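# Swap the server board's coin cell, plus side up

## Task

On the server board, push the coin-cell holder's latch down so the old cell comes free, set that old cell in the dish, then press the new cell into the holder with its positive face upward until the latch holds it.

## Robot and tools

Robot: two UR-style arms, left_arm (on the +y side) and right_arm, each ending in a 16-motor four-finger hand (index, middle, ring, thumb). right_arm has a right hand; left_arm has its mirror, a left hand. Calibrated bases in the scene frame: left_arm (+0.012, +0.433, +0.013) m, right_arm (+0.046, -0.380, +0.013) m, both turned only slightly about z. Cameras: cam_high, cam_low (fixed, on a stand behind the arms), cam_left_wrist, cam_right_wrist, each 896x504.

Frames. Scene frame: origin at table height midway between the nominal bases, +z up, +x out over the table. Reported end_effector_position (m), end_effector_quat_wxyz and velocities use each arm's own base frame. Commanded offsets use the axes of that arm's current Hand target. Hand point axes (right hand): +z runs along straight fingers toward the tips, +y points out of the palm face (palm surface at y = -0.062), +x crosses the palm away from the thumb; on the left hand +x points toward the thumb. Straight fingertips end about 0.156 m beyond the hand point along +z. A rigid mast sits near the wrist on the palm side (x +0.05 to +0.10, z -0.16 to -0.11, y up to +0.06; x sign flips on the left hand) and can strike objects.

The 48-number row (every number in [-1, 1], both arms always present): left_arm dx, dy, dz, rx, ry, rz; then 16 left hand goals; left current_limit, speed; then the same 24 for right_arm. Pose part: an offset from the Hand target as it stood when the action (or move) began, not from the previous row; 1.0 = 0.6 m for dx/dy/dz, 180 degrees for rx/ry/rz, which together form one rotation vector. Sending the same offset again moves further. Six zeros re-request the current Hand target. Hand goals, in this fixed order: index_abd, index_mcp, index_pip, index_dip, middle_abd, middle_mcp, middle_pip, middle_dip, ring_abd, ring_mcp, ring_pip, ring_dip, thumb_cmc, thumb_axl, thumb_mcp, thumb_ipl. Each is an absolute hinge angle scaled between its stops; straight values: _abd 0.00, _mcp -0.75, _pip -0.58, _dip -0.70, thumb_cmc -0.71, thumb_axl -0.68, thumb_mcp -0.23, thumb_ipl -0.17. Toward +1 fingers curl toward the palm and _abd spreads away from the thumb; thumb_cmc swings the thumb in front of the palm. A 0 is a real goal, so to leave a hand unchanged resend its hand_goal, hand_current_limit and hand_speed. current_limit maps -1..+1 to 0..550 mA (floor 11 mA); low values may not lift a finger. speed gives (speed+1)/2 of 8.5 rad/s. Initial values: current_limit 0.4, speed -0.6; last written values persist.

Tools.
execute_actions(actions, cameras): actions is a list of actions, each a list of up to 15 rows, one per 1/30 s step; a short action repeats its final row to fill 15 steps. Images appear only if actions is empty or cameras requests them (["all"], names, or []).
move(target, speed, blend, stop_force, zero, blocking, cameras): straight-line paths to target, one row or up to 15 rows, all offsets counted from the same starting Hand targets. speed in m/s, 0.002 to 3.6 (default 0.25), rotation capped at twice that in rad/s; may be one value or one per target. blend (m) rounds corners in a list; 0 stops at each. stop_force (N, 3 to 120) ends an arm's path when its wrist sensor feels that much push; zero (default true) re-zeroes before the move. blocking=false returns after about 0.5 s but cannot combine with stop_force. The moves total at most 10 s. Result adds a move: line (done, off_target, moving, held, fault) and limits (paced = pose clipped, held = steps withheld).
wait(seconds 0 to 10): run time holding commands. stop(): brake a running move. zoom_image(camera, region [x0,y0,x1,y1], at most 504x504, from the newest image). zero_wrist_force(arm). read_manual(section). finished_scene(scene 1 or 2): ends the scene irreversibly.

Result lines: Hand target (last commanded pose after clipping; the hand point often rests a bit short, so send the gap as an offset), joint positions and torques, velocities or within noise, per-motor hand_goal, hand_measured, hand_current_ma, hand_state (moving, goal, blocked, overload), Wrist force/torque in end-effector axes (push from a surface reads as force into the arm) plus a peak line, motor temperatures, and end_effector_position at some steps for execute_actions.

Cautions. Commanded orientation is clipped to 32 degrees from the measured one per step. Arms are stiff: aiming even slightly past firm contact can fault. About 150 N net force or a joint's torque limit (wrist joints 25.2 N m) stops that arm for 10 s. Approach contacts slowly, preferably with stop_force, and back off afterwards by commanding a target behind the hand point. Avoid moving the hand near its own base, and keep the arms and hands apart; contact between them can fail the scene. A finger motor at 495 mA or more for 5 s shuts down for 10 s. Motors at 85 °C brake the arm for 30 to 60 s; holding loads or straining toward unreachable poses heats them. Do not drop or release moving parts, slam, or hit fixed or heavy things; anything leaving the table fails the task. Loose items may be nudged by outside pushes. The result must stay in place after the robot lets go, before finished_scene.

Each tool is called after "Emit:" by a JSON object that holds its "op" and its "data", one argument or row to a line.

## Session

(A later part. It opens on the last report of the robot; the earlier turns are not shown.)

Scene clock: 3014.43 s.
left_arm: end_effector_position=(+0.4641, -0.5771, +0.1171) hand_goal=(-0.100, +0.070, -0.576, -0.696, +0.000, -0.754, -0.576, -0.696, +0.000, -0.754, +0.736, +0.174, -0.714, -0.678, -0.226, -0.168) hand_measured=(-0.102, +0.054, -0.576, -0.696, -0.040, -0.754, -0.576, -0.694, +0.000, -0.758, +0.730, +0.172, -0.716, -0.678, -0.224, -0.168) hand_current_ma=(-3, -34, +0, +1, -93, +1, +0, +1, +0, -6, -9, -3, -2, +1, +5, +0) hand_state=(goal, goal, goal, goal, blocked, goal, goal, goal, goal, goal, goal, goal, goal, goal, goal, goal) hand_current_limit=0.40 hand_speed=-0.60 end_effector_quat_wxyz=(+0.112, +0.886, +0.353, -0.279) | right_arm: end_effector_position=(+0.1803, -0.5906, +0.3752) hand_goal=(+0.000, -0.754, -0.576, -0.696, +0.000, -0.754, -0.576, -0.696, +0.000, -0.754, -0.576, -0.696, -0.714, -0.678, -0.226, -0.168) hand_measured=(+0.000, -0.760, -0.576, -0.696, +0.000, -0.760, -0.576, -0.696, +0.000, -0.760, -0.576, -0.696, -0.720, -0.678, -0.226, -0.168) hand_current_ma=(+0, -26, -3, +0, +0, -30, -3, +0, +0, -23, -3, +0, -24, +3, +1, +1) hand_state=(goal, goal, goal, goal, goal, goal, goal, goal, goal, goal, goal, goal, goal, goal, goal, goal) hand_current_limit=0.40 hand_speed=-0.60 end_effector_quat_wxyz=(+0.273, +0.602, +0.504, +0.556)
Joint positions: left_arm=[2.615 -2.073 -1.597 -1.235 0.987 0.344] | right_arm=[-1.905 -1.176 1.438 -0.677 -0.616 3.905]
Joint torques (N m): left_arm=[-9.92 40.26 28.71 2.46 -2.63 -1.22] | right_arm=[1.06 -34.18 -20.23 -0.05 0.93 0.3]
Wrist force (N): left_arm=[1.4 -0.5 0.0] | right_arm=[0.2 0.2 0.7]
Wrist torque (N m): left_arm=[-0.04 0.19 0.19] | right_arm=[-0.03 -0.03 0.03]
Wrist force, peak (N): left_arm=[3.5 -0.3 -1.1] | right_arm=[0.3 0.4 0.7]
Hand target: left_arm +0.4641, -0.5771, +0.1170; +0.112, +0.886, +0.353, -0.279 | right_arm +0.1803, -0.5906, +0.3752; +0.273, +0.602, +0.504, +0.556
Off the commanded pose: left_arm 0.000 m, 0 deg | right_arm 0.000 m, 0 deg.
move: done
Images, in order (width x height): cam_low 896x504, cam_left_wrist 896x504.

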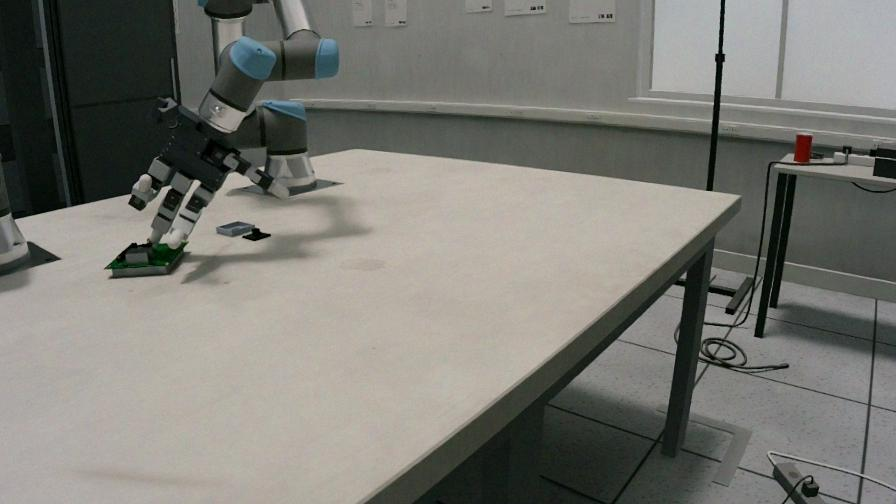

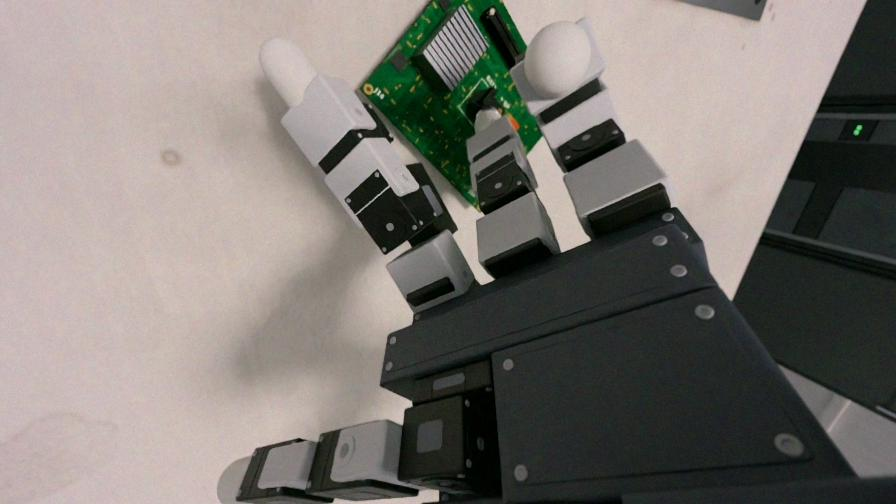

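Emit:
{"op": "move", "data": {
  "target": [
    [-0.00437,0,-0.001,0,0,0, -0.1,0.07,-0.576,-0.696,0.0,-0.754,-0.576,-0.696,0,-0.754,0.737,0.174,-0.714,-0.678,-0.226,-0.168,0.4,-0.6, 0,0,0,0,0,0, 0,-0.754,-0.576,-0.696,0,-0.754,-0.576,-0.696,0,-0.754,-0.576,-0.696,-0.714,-0.678,-0.226,-0.168,0.4,-0.6],
    [-0.0099,0,-0.00019,0,0,0, -0.1,0.07,-0.576,-0.696,0.0,-0.754,-0.576,-0.696,0,-0.754,0.737,0.174,-0.714,-0.678,-0.226,-0.168,0.4,-0.6, 0,0,0,0,0,0, 0,-0.754,-0.576,-0.696,0,-0.754,-0.576,-0.696,0,-0.754,-0.576,-0.696,-0.714,-0.678,-0.226,-0.168,0.4,-0.6]
  ],
  "speed": 0.01,
  "cameras": ["cam_low","cam_left_wrist"]
}}

Emit:
{"op": "zoom_image", "data": {
  "camera": "cam_low",
  "region": [145, 230, 175, 260]
}}

Emit:
{"op": "zoom_image", "data": {
  "camera": "cam_left_wrist",
  "region": [470, 60, 550, 140]
}}

Scene clock: 3026.90 s.
left_arm: end_effector_position=(+0.4606, -0.5805, +0.1206) hand_goal=(-0.100, +0.070, -0.576, -0.696, +0.000, -0.754, -0.576, -0.696, +0.000, -0.754, +0.736, +0.174, -0.714, -0.678, -0.226, -0.168) hand_measured=(-0.102, +0.054, -0.576, -0.696, -0.066, -0.752, -0.576, -0.694, +0.000, -0.758, +0.730, +0.172, -0.716, -0.678, -0.224, -0.168) hand_current_ma=(-3, -34, +0, +1, -176, +1, +0, +1, +0, -6, -9, -3, -2, +1, +5, +0) hand_state=(goal, goal, goal, goal, blocked, goal, goal, goal, goal, goal, goal, goal, goal, goal, goal, goal) hand_current_limit=0.40 hand_speed=-0.60 end_effector_quat_wxyz=(+0.112, +0.886, +0.353, -0.279) | right_arm: end_effector_position=(+0.1803, -0.5906, +0.3752) hand_goal=(+0.000, -0.754, -0.576, -0.696, +0.000, -0.754, -0.576, -0.696, +0.000, -0.754, -0.576, -0.696, -0.714, -0.678, -0.226, -0.168) hand_measured=(+0.000, -0.760, -0.576, -0.696, +0.000, -0.760, -0.576, -0.696, +0.000, -0.760, -0.576, -0.696, -0.720, -0.678, -0.226, -0.168) hand_current_ma=(+0, -26, -3, +0, +0, -30, -3, +0, +0, -23, -3, +0, -24, +3, +1, +1) hand_state=(goal, goal, goal, goal, goal, goal, goal, goal, goal, goal, goal, goal, goal, goal, goal, goal) hand_current_limit=0.40 hand_speed=-0.60 end_effector_quat_wxyz=(+0.273, +0.602, +0.504, +0.556)
Joint positions: left_arm=[2.608 -2.069 -1.596 -1.237 0.985 0.335] | right_arm=[-1.905 -1.176 1.438 -0.677 -0.616 3.905]
Joint torques (N m): left_arm=[-8.75 41.77 30.24 2.88 -3.45 -0.4] | right_arm=[0.19 -34.19 -20.01 -0.04 0.78 0.42]
Wrist force (N): left_arm=[4.3 -0.5 -6.0] | right_arm=[0.1 0.2 0.6]
Wrist torque (N m): left_arm=[0.44 0.32 0.41] | right_arm=[-0.02 -0.01 0.02]
Wrist force, peak (N): left_arm=[4.3 -0.5 -6.0] | right_arm=[0.2 0.0 0.8]
Hand target: left_arm +0.4607, -0.5804, +0.1205; +0.112, +0.886, +0.353, -0.279 | right_arm +0.1803, -0.5906, +0.3752; +0.273, +0.602, +0.504, +0.556
Off the commanded pose: left_arm 0.000 m, 0 deg | right_arm 0.000 m, 0 deg.
move: done
Images, in order (width x height): cam_low 896x504, cam_left_wrist 896x504.

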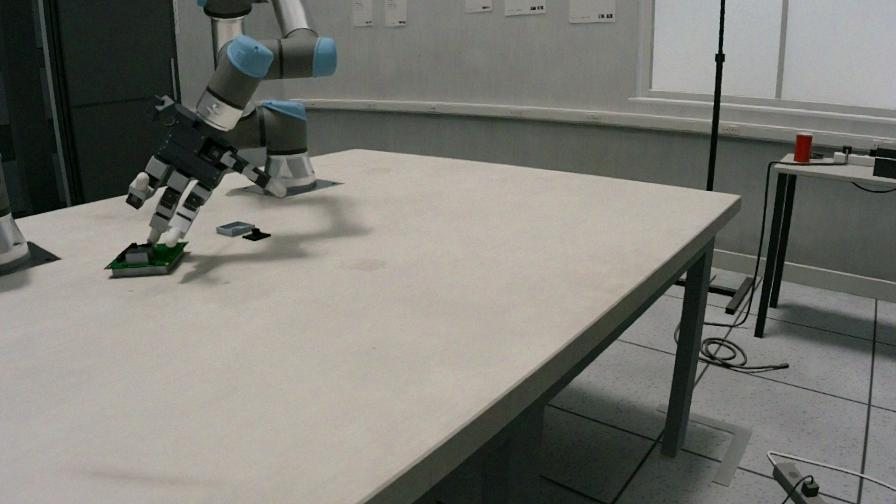

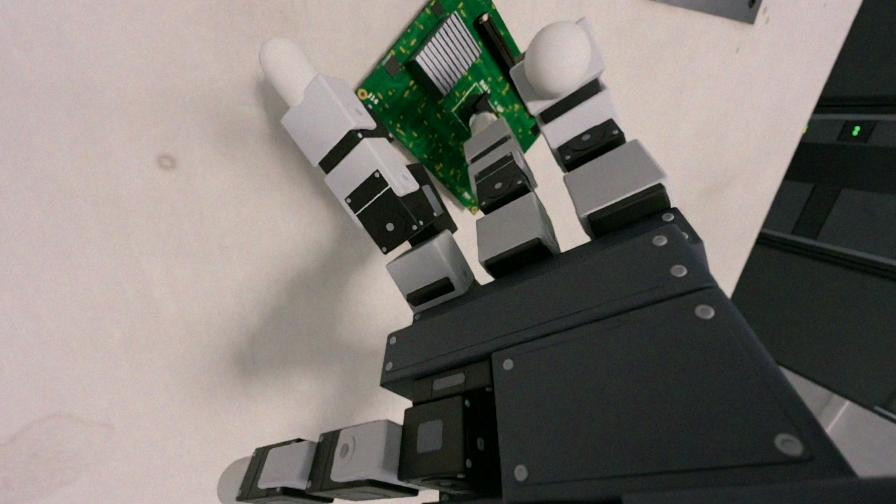

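Scaled by 16.800 from the camera's 896x504 image, which has a finer 1280x720 frame.

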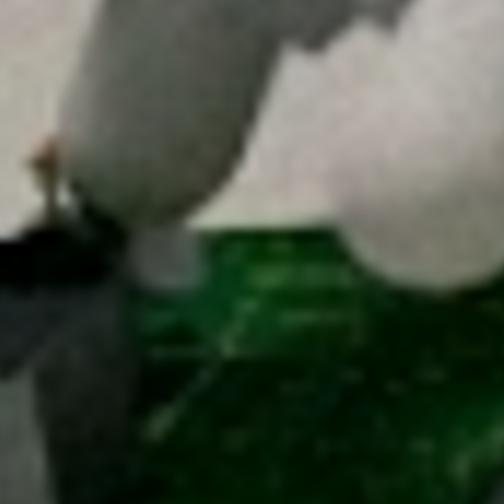

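Scaled by 6.300 from the camera's 896x504 image, which has a finer 1280x720 frame.

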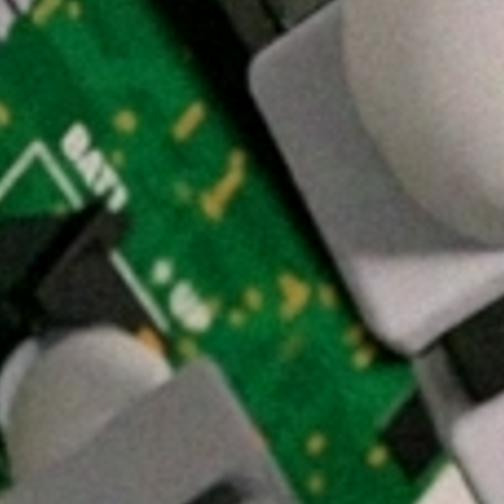

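Emit:
{"op": "move", "data": {
  "target": [-0.0015,0,-0.0048,0,0,0, -0.1,0.07,-0.576,-0.696,0.0,-0.754,-0.576,-0.696,0,-0.754,0.737,0.174,-0.714,-0.678,-0.226,-0.168,0.4,-0.6, 0,0,0,0,0,0, 0,-0.754,-0.576,-0.696,0,-0.754,-0.576,-0.696,0,-0.754,-0.576,-0.696,-0.714,-0.678,-0.226,-0.168,0.4,-0.6],
  "speed": 0.01,
  "cameras": ["cam_low","cam_left_wrist"]
}}

Emit:
{"op": "zoom_image", "data": {
  "camera": "cam_low",
  "region": [145, 230, 175, 260]
}}

Emit:
{"op": "zoom_image", "data": {
  "camera": "cam_left_wrist",
  "region": [450, 60, 530, 140]
}}

Scene clock: 3033.53 s.
left_arm: end_effector_position=(+0.4613, -0.5798, +0.1235) hand_goal=(-0.100, +0.070, -0.576, -0.696, +0.000, -0.754, -0.576, -0.696, +0.000, -0.754, +0.736, +0.174, -0.714, -0.678, -0.226, -0.168) hand_measured=(-0.102, +0.054, -0.576, -0.696, -0.008, -0.752, -0.576, -0.694, +0.000, -0.758, +0.730, +0.172, -0.716, -0.678, -0.224, -0.168) hand_current_ma=(-3, -34, +0, +1, -10, +2, +0, +1, +0, -6, -9, -3, -2, +1, +5, +0) hand_state=(goal, goal, goal, goal, goal, goal, goal, goal, goal, goal, goal, goal, goal, goal, goal, goal) hand_current_limit=0.40 hand_speed=-0.60 end_effector_quat_wxyz=(+0.112, +0.886, +0.353, -0.279) | right_arm: end_effector_position=(+0.1803, -0.5906, +0.3752) hand_goal=(+0.000, -0.754, -0.576, -0.696, +0.000, -0.754, -0.576, -0.696, +0.000, -0.754, -0.576, -0.696, -0.714, -0.678, -0.226, -0.168) hand_measured=(+0.000, -0.760, -0.576, -0.696, +0.000, -0.760, -0.576, -0.696, +0.000, -0.760, -0.576, -0.696, -0.720, -0.678, -0.226, -0.168) hand_current_ma=(+0, -26, -3, +0, +0, -30, -3, +0, +0, -23, -3, +0, -24, +3, +1, +1) hand_state=(goal, goal, goal, goal, goal, goal, goal, goal, goal, goal, goal, goal, goal, goal, goal, goal) hand_current_limit=0.40 hand_speed=-0.60 end_effector_quat_wxyz=(+0.273, +0.602, +0.504, +0.556)
Joint positions: left_arm=[2.61 -2.065 -1.592 -1.244 0.986 0.337] | right_arm=[-1.905 -1.176 1.438 -0.677 -0.616 3.905]
Joint torques (N m): left_arm=[11.16 44.2 29.11 2.66 0.55 1.86] | right_arm=[0.31 -33.95 -20.17 -0.12 0.9 0.39]
Wrist force (N): left_arm=[0.9 -0.5 0.5] | right_arm=[0.1 0.1 0.4]
Wrist torque (N m): left_arm=[-0.10 0.06 -0.05] | right_arm=[-0.02 -0.01 0.02]
Wrist force, peak (N): left_arm=[4.4 0.0 -6.2] | right_arm=[-0.1 0.2 0.8]
Hand target: left_arm +0.4613, -0.5798, +0.1234; +0.112, +0.886, +0.353, -0.279 | right_arm +0.1803, -0.5906, +0.3752; +0.273, +0.602, +0.504, +0.556
Off the commanded pose: left_arm 0.000 m, 0 deg | right_arm 0.000 m, 0 deg.
move: done
Images, in order (width x height): cam_low 896x504, cam_left_wrist 896x504.

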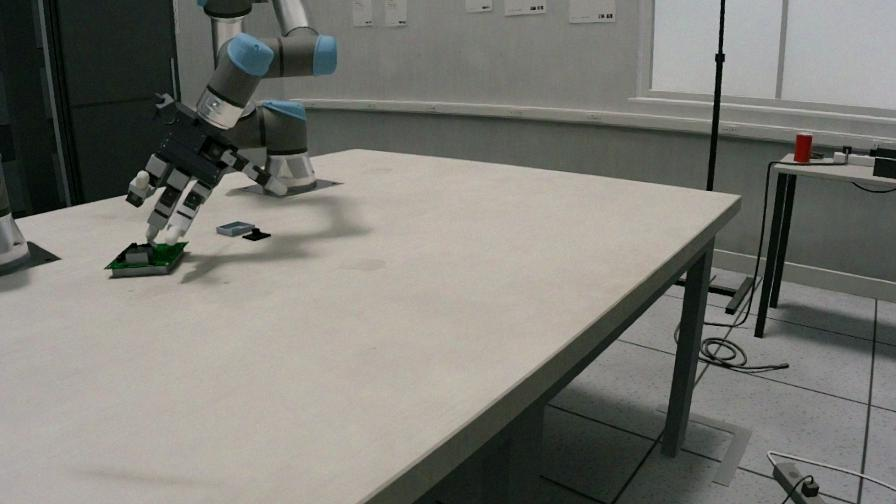

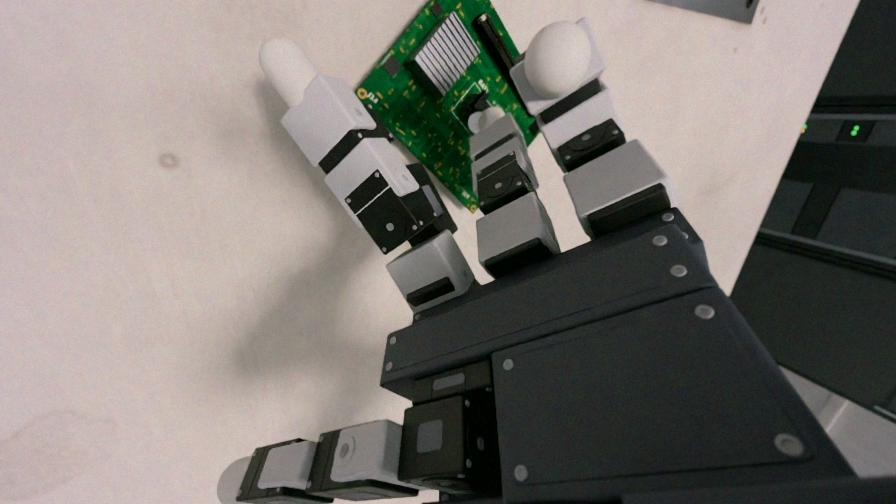

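Scaled by 16.800 from the camera's 896x504 image, which has a finer 1280x720 frame.

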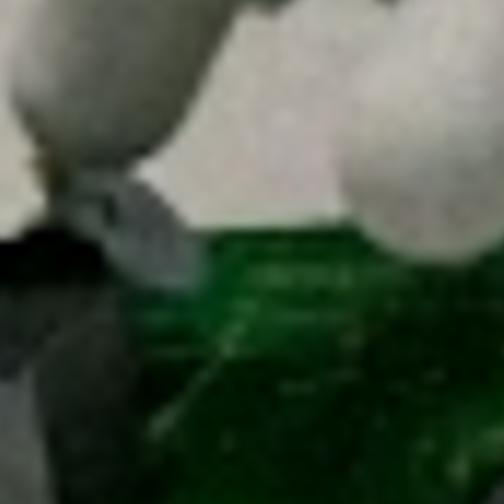

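Scaled by 6.300 from the camera's 896x504 image, which has a finer 1280x720 frame.

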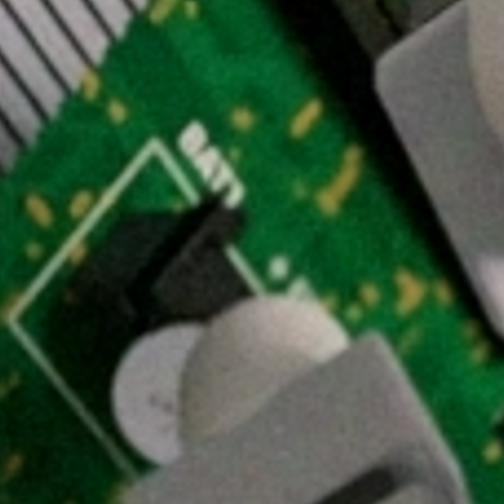

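Emit:
{"op": "zoom_image", "data": {
  "camera": "cam_left_wrist",
  "region": [460, 100, 510, 140]
}}

Emit:
{"op": "zoom_image", "data": {
  "camera": "cam_low",
  "region": [143, 233, 163, 253]
}}

Scaled by 10.080 from the camera's 896x504 image, which has a finer 1280x720 frame.

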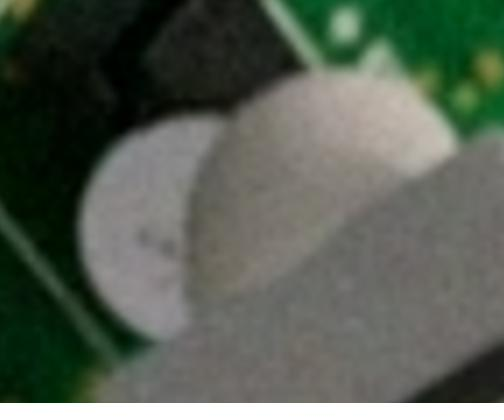

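Scaled by 25.200 from the camera's 896x504 image, which has a finer 1280x720 frame.

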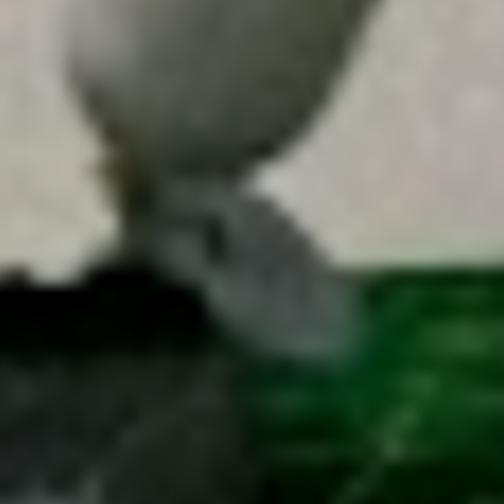

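Emit:
{"op": "move", "data": {
  "target": [-0.0085,0,0.006,0,0,0, 0.1,0.07,-0.576,-0.696,0.0,-0.754,-0.576,-0.696,0,-0.754,0.737,0.174,-0.714,-0.678,-0.226,-0.168,0.4,-0.6, 0,0,0,0,0,0, 0,-0.754,-0.576,-0.696,0,-0.754,-0.576,-0.696,0,-0.754,-0.576,-0.696,-0.714,-0.678,-0.226,-0.168,0.4,-0.6],
  "speed": 0.01,
  "cameras": ["cam_low","cam_left_wrist"]
}}

Emit:
{"op": "zoom_image", "data": {
  "camera": "cam_low",
  "region": [140, 230, 170, 260]
}}

Emit:
{"op": "zoom_image", "data": {
  "camera": "cam_left_wrist",
  "region": [450, 70, 530, 150]
}}

Scene clock: 3074.23 s.
left_arm: end_effector_position=(+0.4567, -0.5841, +0.1234) hand_goal=(+0.100, +0.070, -0.576, -0.696, +0.000, -0.754, -0.576, -0.696, +0.000, -0.754, +0.736, +0.174, -0.714, -0.678, -0.226, -0.168) hand_measured=(+0.090, +0.054, -0.576, -0.696, -0.008, -0.752, -0.576, -0.694, +0.000, -0.758, +0.730, +0.172, -0.716, -0.678, -0.224, -0.168) hand_current_ma=(-15, -33, +0, +1, -10, +2, +0, +1, +0, -6, -9, -3, -2, +1, +5, +0) hand_state=(goal, goal, goal, goal, goal, goal, goal, goal, goal, goal, goal, goal, goal, goal, goal, goal) hand_current_limit=0.40 hand_speed=-0.60 end_effector_quat_wxyz=(+0.112, +0.886, +0.353, -0.279) | right_arm: end_effector_position=(+0.1803, -0.5906, +0.3752) hand_goal=(+0.000, -0.754, -0.576, -0.696, +0.000, -0.754, -0.576, -0.696, +0.000, -0.754, -0.576, -0.696, -0.714, -0.678, -0.226, -0.168) hand_measured=(+0.000, -0.760, -0.576, -0.696, +0.000, -0.760, -0.576, -0.696, +0.000, -0.760, -0.576, -0.696, -0.720, -0.678, -0.226, -0.168) hand_current_ma=(+0, -26, -3, +0, +0, -30, -3, +0, +0, -23, -3, +0, -24, +3, +1, +1) hand_state=(goal, goal, goal, goal, goal, goal, goal, goal, goal, goal, goal, goal, goal, goal, goal, goal) hand_current_limit=0.40 hand_speed=-0.60 end_effector_quat_wxyz=(+0.273, +0.602, +0.504, +0.556)
Joint positions: left_arm=[2.6 -2.065 -1.595 -1.236 0.984 0.326] | right_arm=[-1.905 -1.176 1.438 -0.677 -0.616 3.905]
Joint torques (N m): left_arm=[-2.19 49 13.44 2.33 -2.16 -0.1] | right_arm=[0.48 -33.93 -20.72 -0.02 0.75 0.49]
Wrist force (N): left_arm=[1.2 -0.2 0.7] | right_arm=[0.1 0.2 0.6]
Wrist torque (N m): left_arm=[-0.09 0.02 0.18] | right_arm=[-0.02 -0.02 0.02]
Wrist force, peak (N): left_arm=[1.4 -0.4 -0.4] | right_arm=[0.0 0.1 0.9]
Hand target: left_arm +0.4568, -0.5841, +0.1234; +0.112, +0.886, +0.353, -0.279 | right_arm +0.1803, -0.5906, +0.3752; +0.273, +0.602, +0.504, +0.556
Off the commanded pose: left_arm 0.000 m, 0 deg | right_arm 0.000 m, 0 deg.
move: done
Images, in order (width x height): cam_low 896x504, cam_left_wrist 896x504.

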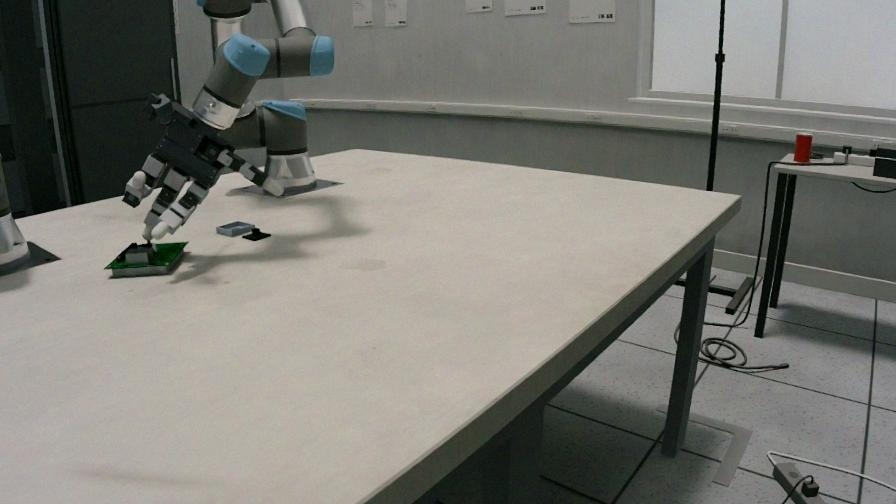

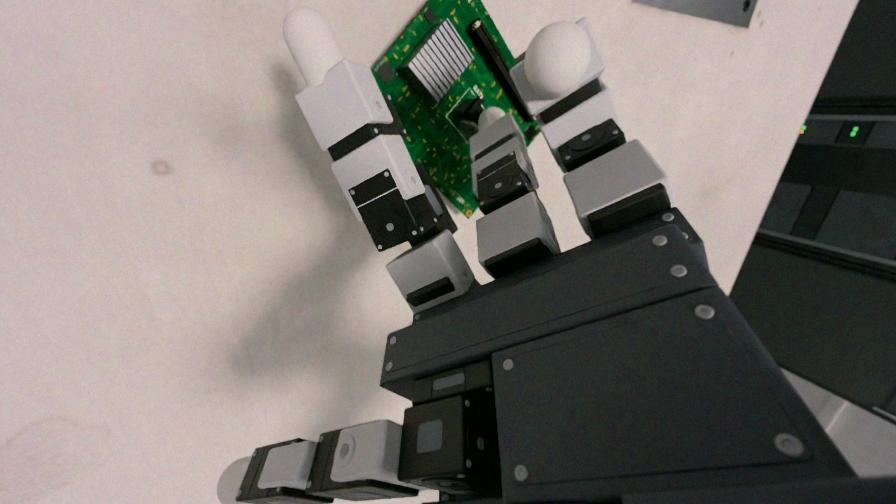

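Scaled by 16.800 from the camera's 896x504 image, which has a finer 1280x720 frame.

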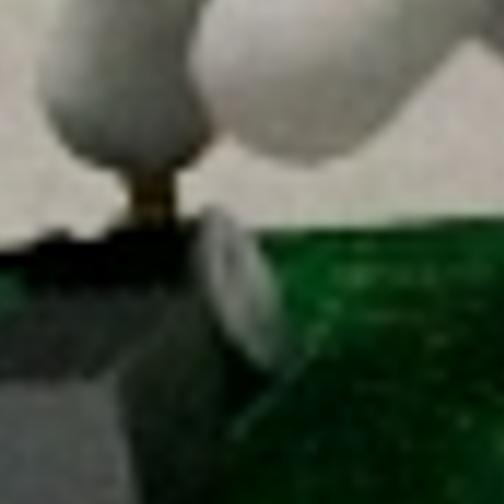

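Scaled by 6.300 from the camera's 896x504 image, which has a finer 1280x720 frame.

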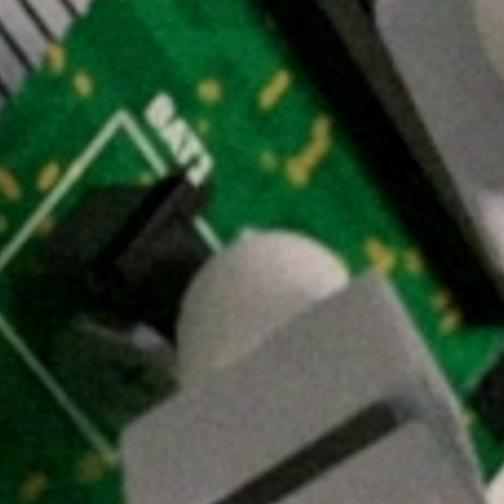

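Emit:
{"op": "move", "data": {
  "target": [
    [-0.0192,0,-0.0273,0,0,0, -0.1,0.07,-0.576,-0.696,0.0,-0.754,-0.576,-0.696,0,-0.754,0.737,0.174,-0.714,-0.678,-0.226,-0.168,0.4,-0.6, 0,0,0,0,0,0, 0,-0.754,-0.576,-0.696,0,-0.754,-0.576,-0.696,0,-0.754,-0.576,-0.696,-0.714,-0.678,-0.226,-0.168,0.4,-0.6],
    [-0.0948,0.0033,-0.0334,0,0.19444,0, -0.1,0.07,-0.576,-0.696,0.0,-0.754,-0.576,-0.696,0,-0.754,0.737,0.174,-0.714,-0.678,-0.226,-0.168,0.4,-0.6, 0,0,0,0,0,0, 0,-0.754,-0.576,-0.696,0,-0.754,-0.576,-0.696,0,-0.754,-0.576,-0.696,-0.714,-0.678,-0.226,-0.168,0.4,-0.6]
  ],
  "speed": [0.1,0.2],
  "blend": [0.005,0],
  "cameras": ["cam_low","cam_left_wrist"]
}}

Emit:
{"op": "zoom_image", "data": {
  "camera": "cam_left_wrist",
  "region": [450, 40, 550, 130]
}}

Emit:
{"op": "zoom_image", "data": {
  "camera": "cam_low",
  "region": [140, 230, 170, 260]
}}

Scene clock: 3118.40 s.
left_arm: end_effector_position=(+0.4326, -0.6097, +0.1724) hand_goal=(-0.100, +0.070, -0.576, -0.696, +0.000, -0.754, -0.576, -0.696, +0.000, -0.754, +0.736, +0.174, -0.714, -0.678, -0.226, -0.168) hand_measured=(-0.100, +0.056, -0.576, -0.696, -0.002, -0.752, -0.576, -0.694, +0.000, -0.758, +0.730, +0.172, -0.716, -0.678, -0.224, -0.168) hand_current_ma=(+1, -31, +0, +1, -3, +2, +0, +1, +0, -6, -9, -3, -2, +1, +5, +0) hand_state=(goal, goal, goal, goal, goal, goal, goal, goal, goal, goal, goal, goal, goal, goal, goal, goal) hand_current_limit=0.40 hand_speed=-0.60 end_effector_quat_wxyz=(+0.001, +0.929, +0.371, +0.000) | right_arm: end_effector_position=(+0.1803, -0.5906, +0.3752) hand_goal=(+0.000, -0.754, -0.576, -0.696, +0.000, -0.754, -0.576, -0.696, +0.000, -0.754, -0.576, -0.696, -0.714, -0.678, -0.226, -0.168) hand_measured=(+0.000, -0.760, -0.576, -0.696, +0.000, -0.760, -0.576, -0.696, +0.000, -0.760, -0.576, -0.696, -0.720, -0.678, -0.226, -0.168) hand_current_ma=(+0, -26, -3, +0, +0, -30, -3, +0, +0, -23, -3, +0, -24, +3, +1, +1) hand_state=(goal, goal, goal, goal, goal, goal, goal, goal, goal, goal, goal, goal, goal, goal, goal, goal) hand_current_limit=0.40 hand_speed=-0.60 end_effector_quat_wxyz=(+0.273, +0.602, +0.504, +0.556)
Joint positions: left_arm=[2.338 -2.03 -1.482 -1.199 1.57 0.008] | right_arm=[-1.905 -1.176 1.438 -0.677 -0.616 3.905]
Joint torques (N m): left_arm=[6.06 49.64 13.6 4.05 1.25 0.86] | right_arm=[1.18 -33.39 -21.17 0 0.86 0.47]
Wrist force (N): left_arm=[0.0 0.5 0.2] | right_arm=[0.1 0.2 0.5]
Wrist torque (N m): left_arm=[0.10 0.00 -0.04] | right_arm=[-0.01 -0.01 0.01]
Wrist force, peak (N): left_arm=[1.3 -0.1 1.3] | right_arm=[-0.1 -0.1 0.9]
Hand target: left_arm +0.4327, -0.6096, +0.1725; +0.001, +0.929, +0.371, +0.000 | right_arm +0.1803, -0.5906, +0.3752; +0.273, +0.602, +0.504, +0.556
Off the commanded pose: left_arm 0.000 m, 0 deg | right_arm 0.000 m, 0 deg.
move: done
Images, in order (width x height): cam_low 896x504, cam_left_wrist 896x504.

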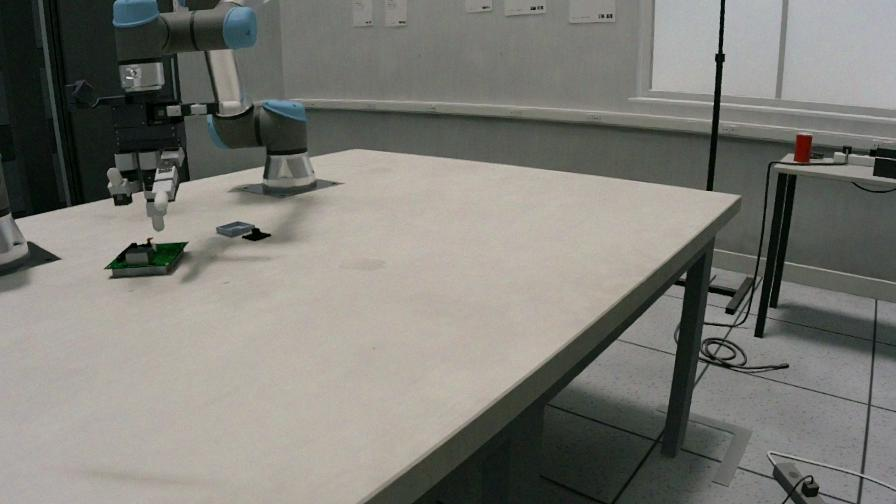

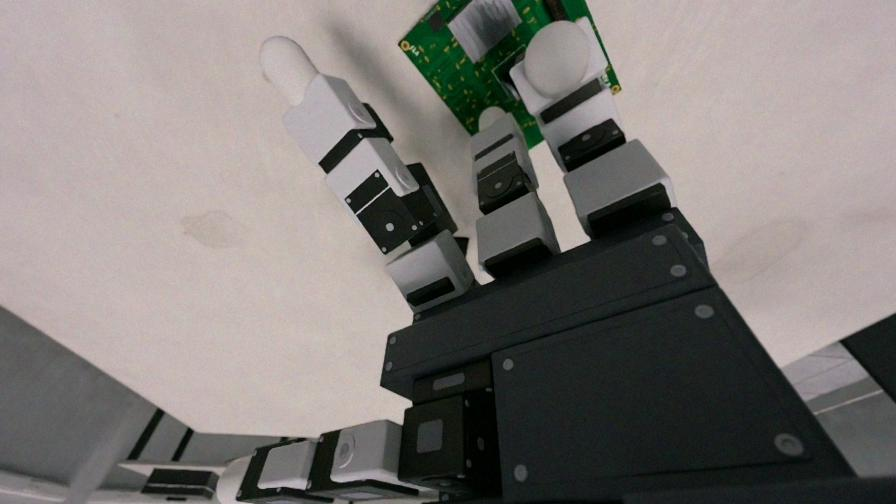

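Scaled by 5.040 from the camera's 896x504 image, which has a finer 1280x720 frame.

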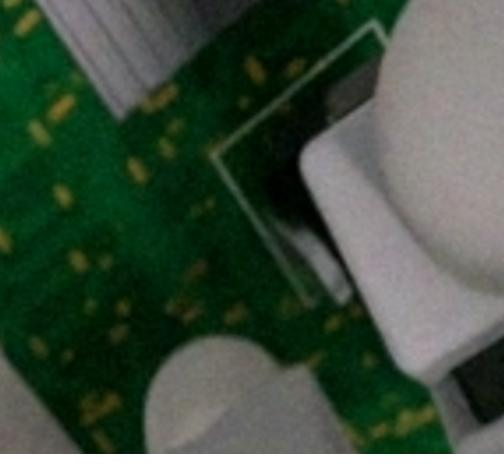

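Scaled by 16.800 from the camera's 896x504 image, which has a finer 1280x720 frame.

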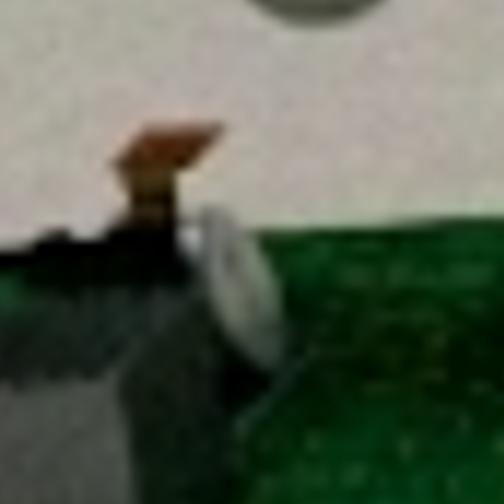

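Emit:
{"op": "execute_actions", "data": {
  "actions": [],
  "cameras": ["cam_low","cam_left_wrist"]
}}

Scene clock: 3138.53 s.
left_arm: end_effector_position=(+0.4327, -0.6096, +0.1725) hand_goal=(-0.100, +0.070, -0.576, -0.696, +0.000, -0.754, -0.576, -0.696, +0.000, -0.754, +0.736, +0.174, -0.714, -0.678, -0.226, -0.168) hand_measured=(-0.100, +0.056, -0.576, -0.696, -0.002, -0.752, -0.576, -0.694, +0.000, -0.758, +0.730, +0.172, -0.716, -0.678, -0.224, -0.168) hand_current_ma=(+1, -31, +0, +1, -3, +2, +0, +1, +0, -6, -9, -3, -2, +1, +5, +0) hand_state=(goal, goal, goal, goal, goal, goal, goal, goal, goal, goal, goal, goal, goal, goal, goal, goal) hand_current_limit=0.40 hand_speed=-0.60 end_effector_quat_wxyz=(+0.001, +0.929, +0.371, +0.000) | right_arm: end_effector_position=(+0.1803, -0.5906, +0.3752) hand_goal=(+0.000, -0.754, -0.576, -0.696, +0.000, -0.754, -0.576, -0.696, +0.000, -0.754, -0.576, -0.696, -0.714, -0.678, -0.226, -0.168) hand_measured=(+0.000, -0.760, -0.576, -0.696, +0.000, -0.760, -0.576, -0.696, +0.000, -0.760, -0.576, -0.696, -0.720, -0.678, -0.226, -0.168) hand_current_ma=(+0, -26, -3, +0, +0, -30, -3, +0, +0, -23, -3, +0, -24, +3, +1, +1) hand_state=(goal, goal, goal, goal, goal, goal, goal, goal, goal, goal, goal, goal, goal, goal, goal, goal) hand_current_limit=0.40 hand_speed=-0.60 end_effector_quat_wxyz=(+0.273, +0.602, +0.504, +0.556)
Joint positions: left_arm=[2.338 -2.03 -1.482 -1.199 1.57 0.007] | right_arm=[-1.905 -1.176 1.438 -0.677 -0.616 3.905]
Joint velocities: within noise
Joint torques (N m): left_arm=[13.07 49.65 12.93 3.94 1.35 -1.97] | right_arm=[1.51 -33.77 -19.84 -0.04 0.9 0.4]
Motor temperatures (°C): left_arm=[30 32 33 40 36 35] | right_arm=[30 32 29 34 37 31]
Wrist force (N): left_arm=[0.5 0.3 0.6] | right_arm=[-0.1 0.0 0.5]
Wrist torque (N m): left_arm=[0.04 -0.06 0.02] | right_arm=[-0.04 0.02 0.00]
Wrist force, peak (N): left_arm=[0.7 0.4 0.6] | right_arm=[-0.1 0.6 0.7]
Hand target: left_arm +0.4327, -0.6096, +0.1725; +0.001, +0.929, +0.371, +0.000 | right_arm +0.1803, -0.5906, +0.3752; +0.273, +0.602, +0.504, +0.556
Off the commanded pose: left_arm 0.000 m, 0 deg | right_arm 0.000 m, 0 deg.
Images, in order (width x height): cam_low 896x504, cam_left_wrist 896x504.

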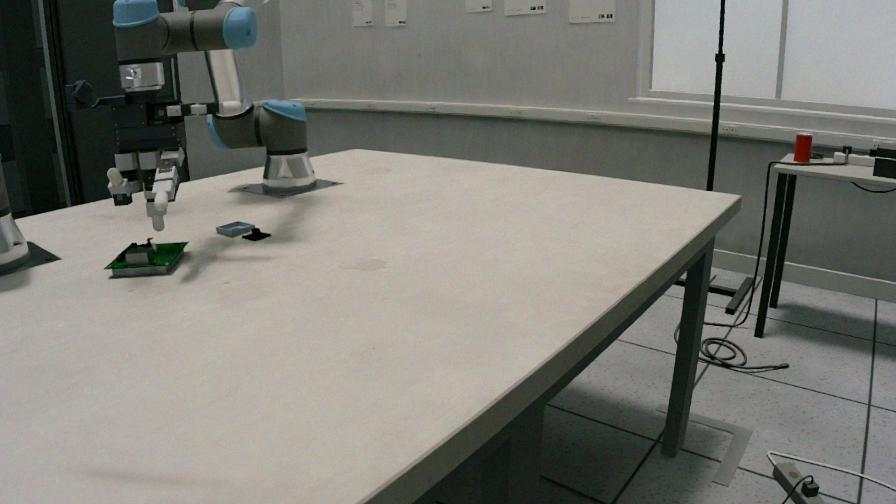

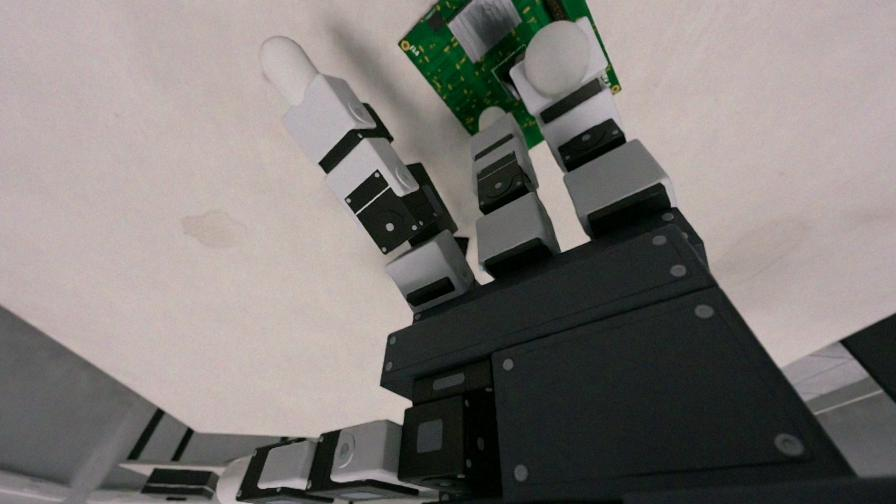

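Emit:
{"op": "zoom_image", "data": {
  "camera": "cam_low",
  "region": [100, 200, 200, 290]
}}

Emit:
{"op": "zoom_image", "data": {
  "camera": "cam_left_wrist",
  "region": [390, 0, 630, 150]
}}

Scaled by 5.040 from the camera's 896x504 image, which has a finer 1280x720 frame.

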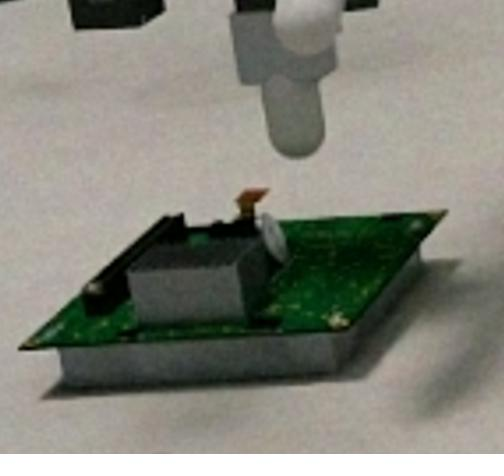

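Scaled by 2.100 from the camera's 896x504 image, which has a finer 1280x720 frame.

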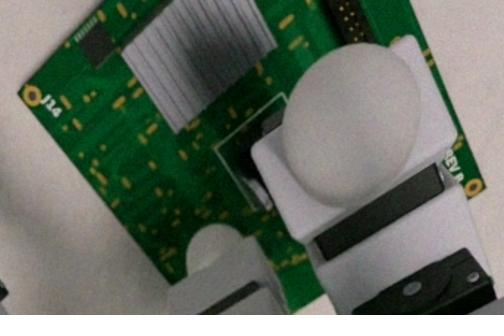

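Emit:
{"op": "move", "data": {
  "target": [
    [0,0,0.0675,0,0,0,-0.1,0.07,-0.576,-0.696,0,-0.754,-0.576,-0.696,0,-0.754,0.737,0.174,-0.714,-0.678,-0.226,-0.168,0.4,-0.6,0,0,0,0,0,0,0,-0.754,-0.576,-0.696,0,-0.754,-0.576,-0.696,0,-0.754,-0.576,-0.696,-0.714,-0.678,-0.226,-0.168,0.4,-0.6],
    [-0.0198,0,0.0675,0,0,0,-0.1,0.07,-0.576,-0.696,0,-0.754,-0.576,-0.696,0,-0.754,0.737,0.174,-0.714,-0.678,-0.226,-0.168,0.4,-0.6,0,0,0,0,0,0,0,-0.754,-0.576,-0.696,0,-0.754,-0.576,-0.696,0,-0.754,-0.576,-0.696,-0.714,-0.678,-0.226,-0.168,0.4,-0.6]
  ],
  "speed": [0.06,0.02],
  "cameras": ["cam_low"]
}}

Emit:
{"op": "zoom_image", "data": {
  "camera": "cam_low",
  "region": [130, 220, 180, 270]
}}

Scene clock: 3167.70 s.
left_arm: end_effector_position=(+0.4240, -0.6180, +0.1320) hand_goal=(-0.100, +0.070, -0.576, -0.696, +0.000, -0.754, -0.576, -0.696, +0.000, -0.754, +0.736, +0.174, -0.714, -0.678, -0.226, -0.168) hand_measured=(-0.100, +0.056, -0.576, -0.696, -0.042, -0.752, -0.576, -0.694, +0.000, -0.758, +0.730, +0.172, -0.716, -0.678, -0.224, -0.168) hand_current_ma=(+1, -31, +0, +1, -96, +2, +0, +1, +0, -6, -9, -3, -2, +1, +5, +0) hand_state=(goal, goal, goal, goal, blocked, goal, goal, goal, goal, goal, goal, goal, goal, goal, goal, goal) hand_current_limit=0.40 hand_speed=-0.60 end_effector_quat_wxyz=(+0.001, +0.929, +0.371, +0.000) | right_arm: end_effector_position=(+0.1803, -0.5906, +0.3752) hand_goal=(+0.000, -0.754, -0.576, -0.696, +0.000, -0.754, -0.576, -0.696, +0.000, -0.754, -0.576, -0.696, -0.714, -0.678, -0.226, -0.168) hand_measured=(+0.000, -0.760, -0.576, -0.696, +0.000, -0.760, -0.576, -0.696, +0.000, -0.760, -0.576, -0.696, -0.720, -0.678, -0.226, -0.168) hand_current_ma=(+0, -26, -3, +0, +0, -30, -3, +0, +0, -23, -3, +0, -24, +3, +1, +1) hand_state=(goal, goal, goal, goal, goal, goal, goal, goal, goal, goal, goal, goal, goal, goal, goal, goal) hand_current_limit=0.40 hand_speed=-0.60 end_effector_quat_wxyz=(+0.273, +0.602, +0.504, +0.556)
Joint positions: left_arm=[2.319 -2.074 -1.527 -1.11 1.57 -0.011] | right_arm=[-1.905 -1.176 1.438 -0.677 -0.616 3.905]
Joint torques (N m): left_arm=[8.97 39.89 22.3 1.95 0.01 1.96] | right_arm=[1.14 -33.57 -20.24 -0.03 0.99 0.42]
Wrist force (N): left_arm=[2.9 0.3 -1.4] | right_arm=[0.1 0.0 0.5]
Wrist torque (N m): left_arm=[0.24 0.27 0.41] | right_arm=[-0.04 -0.01 0.01]
Wrist force, peak (N): left_arm=[3.6 -0.1 -1.9] | right_arm=[0.0 -0.1 0.9]
Hand target: left_arm +0.4241, -0.6178, +0.1320; +0.001, +0.929, +0.371, +0.000 | right_arm +0.1803, -0.5906, +0.3752; +0.273, +0.602, +0.504, +0.556
Off the commanded pose: left_arm 0.000 m, 0 deg | right_arm 0.000 m, 0 deg.
move: done
Images, in order (width x height): cam_low 896x504.

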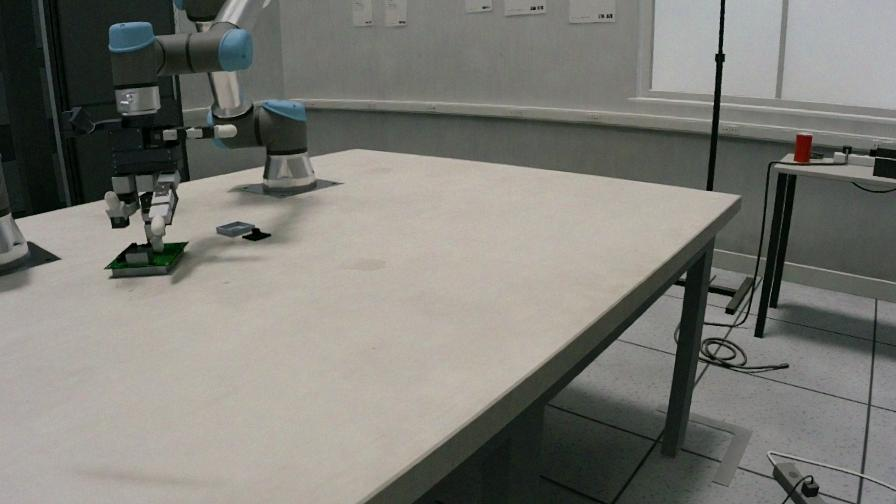

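Scaled by 10.080 from the camera's 896x504 image, which has a finer 1280x720 frame.

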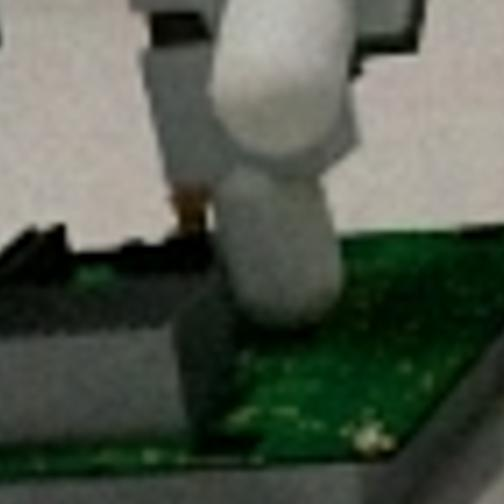

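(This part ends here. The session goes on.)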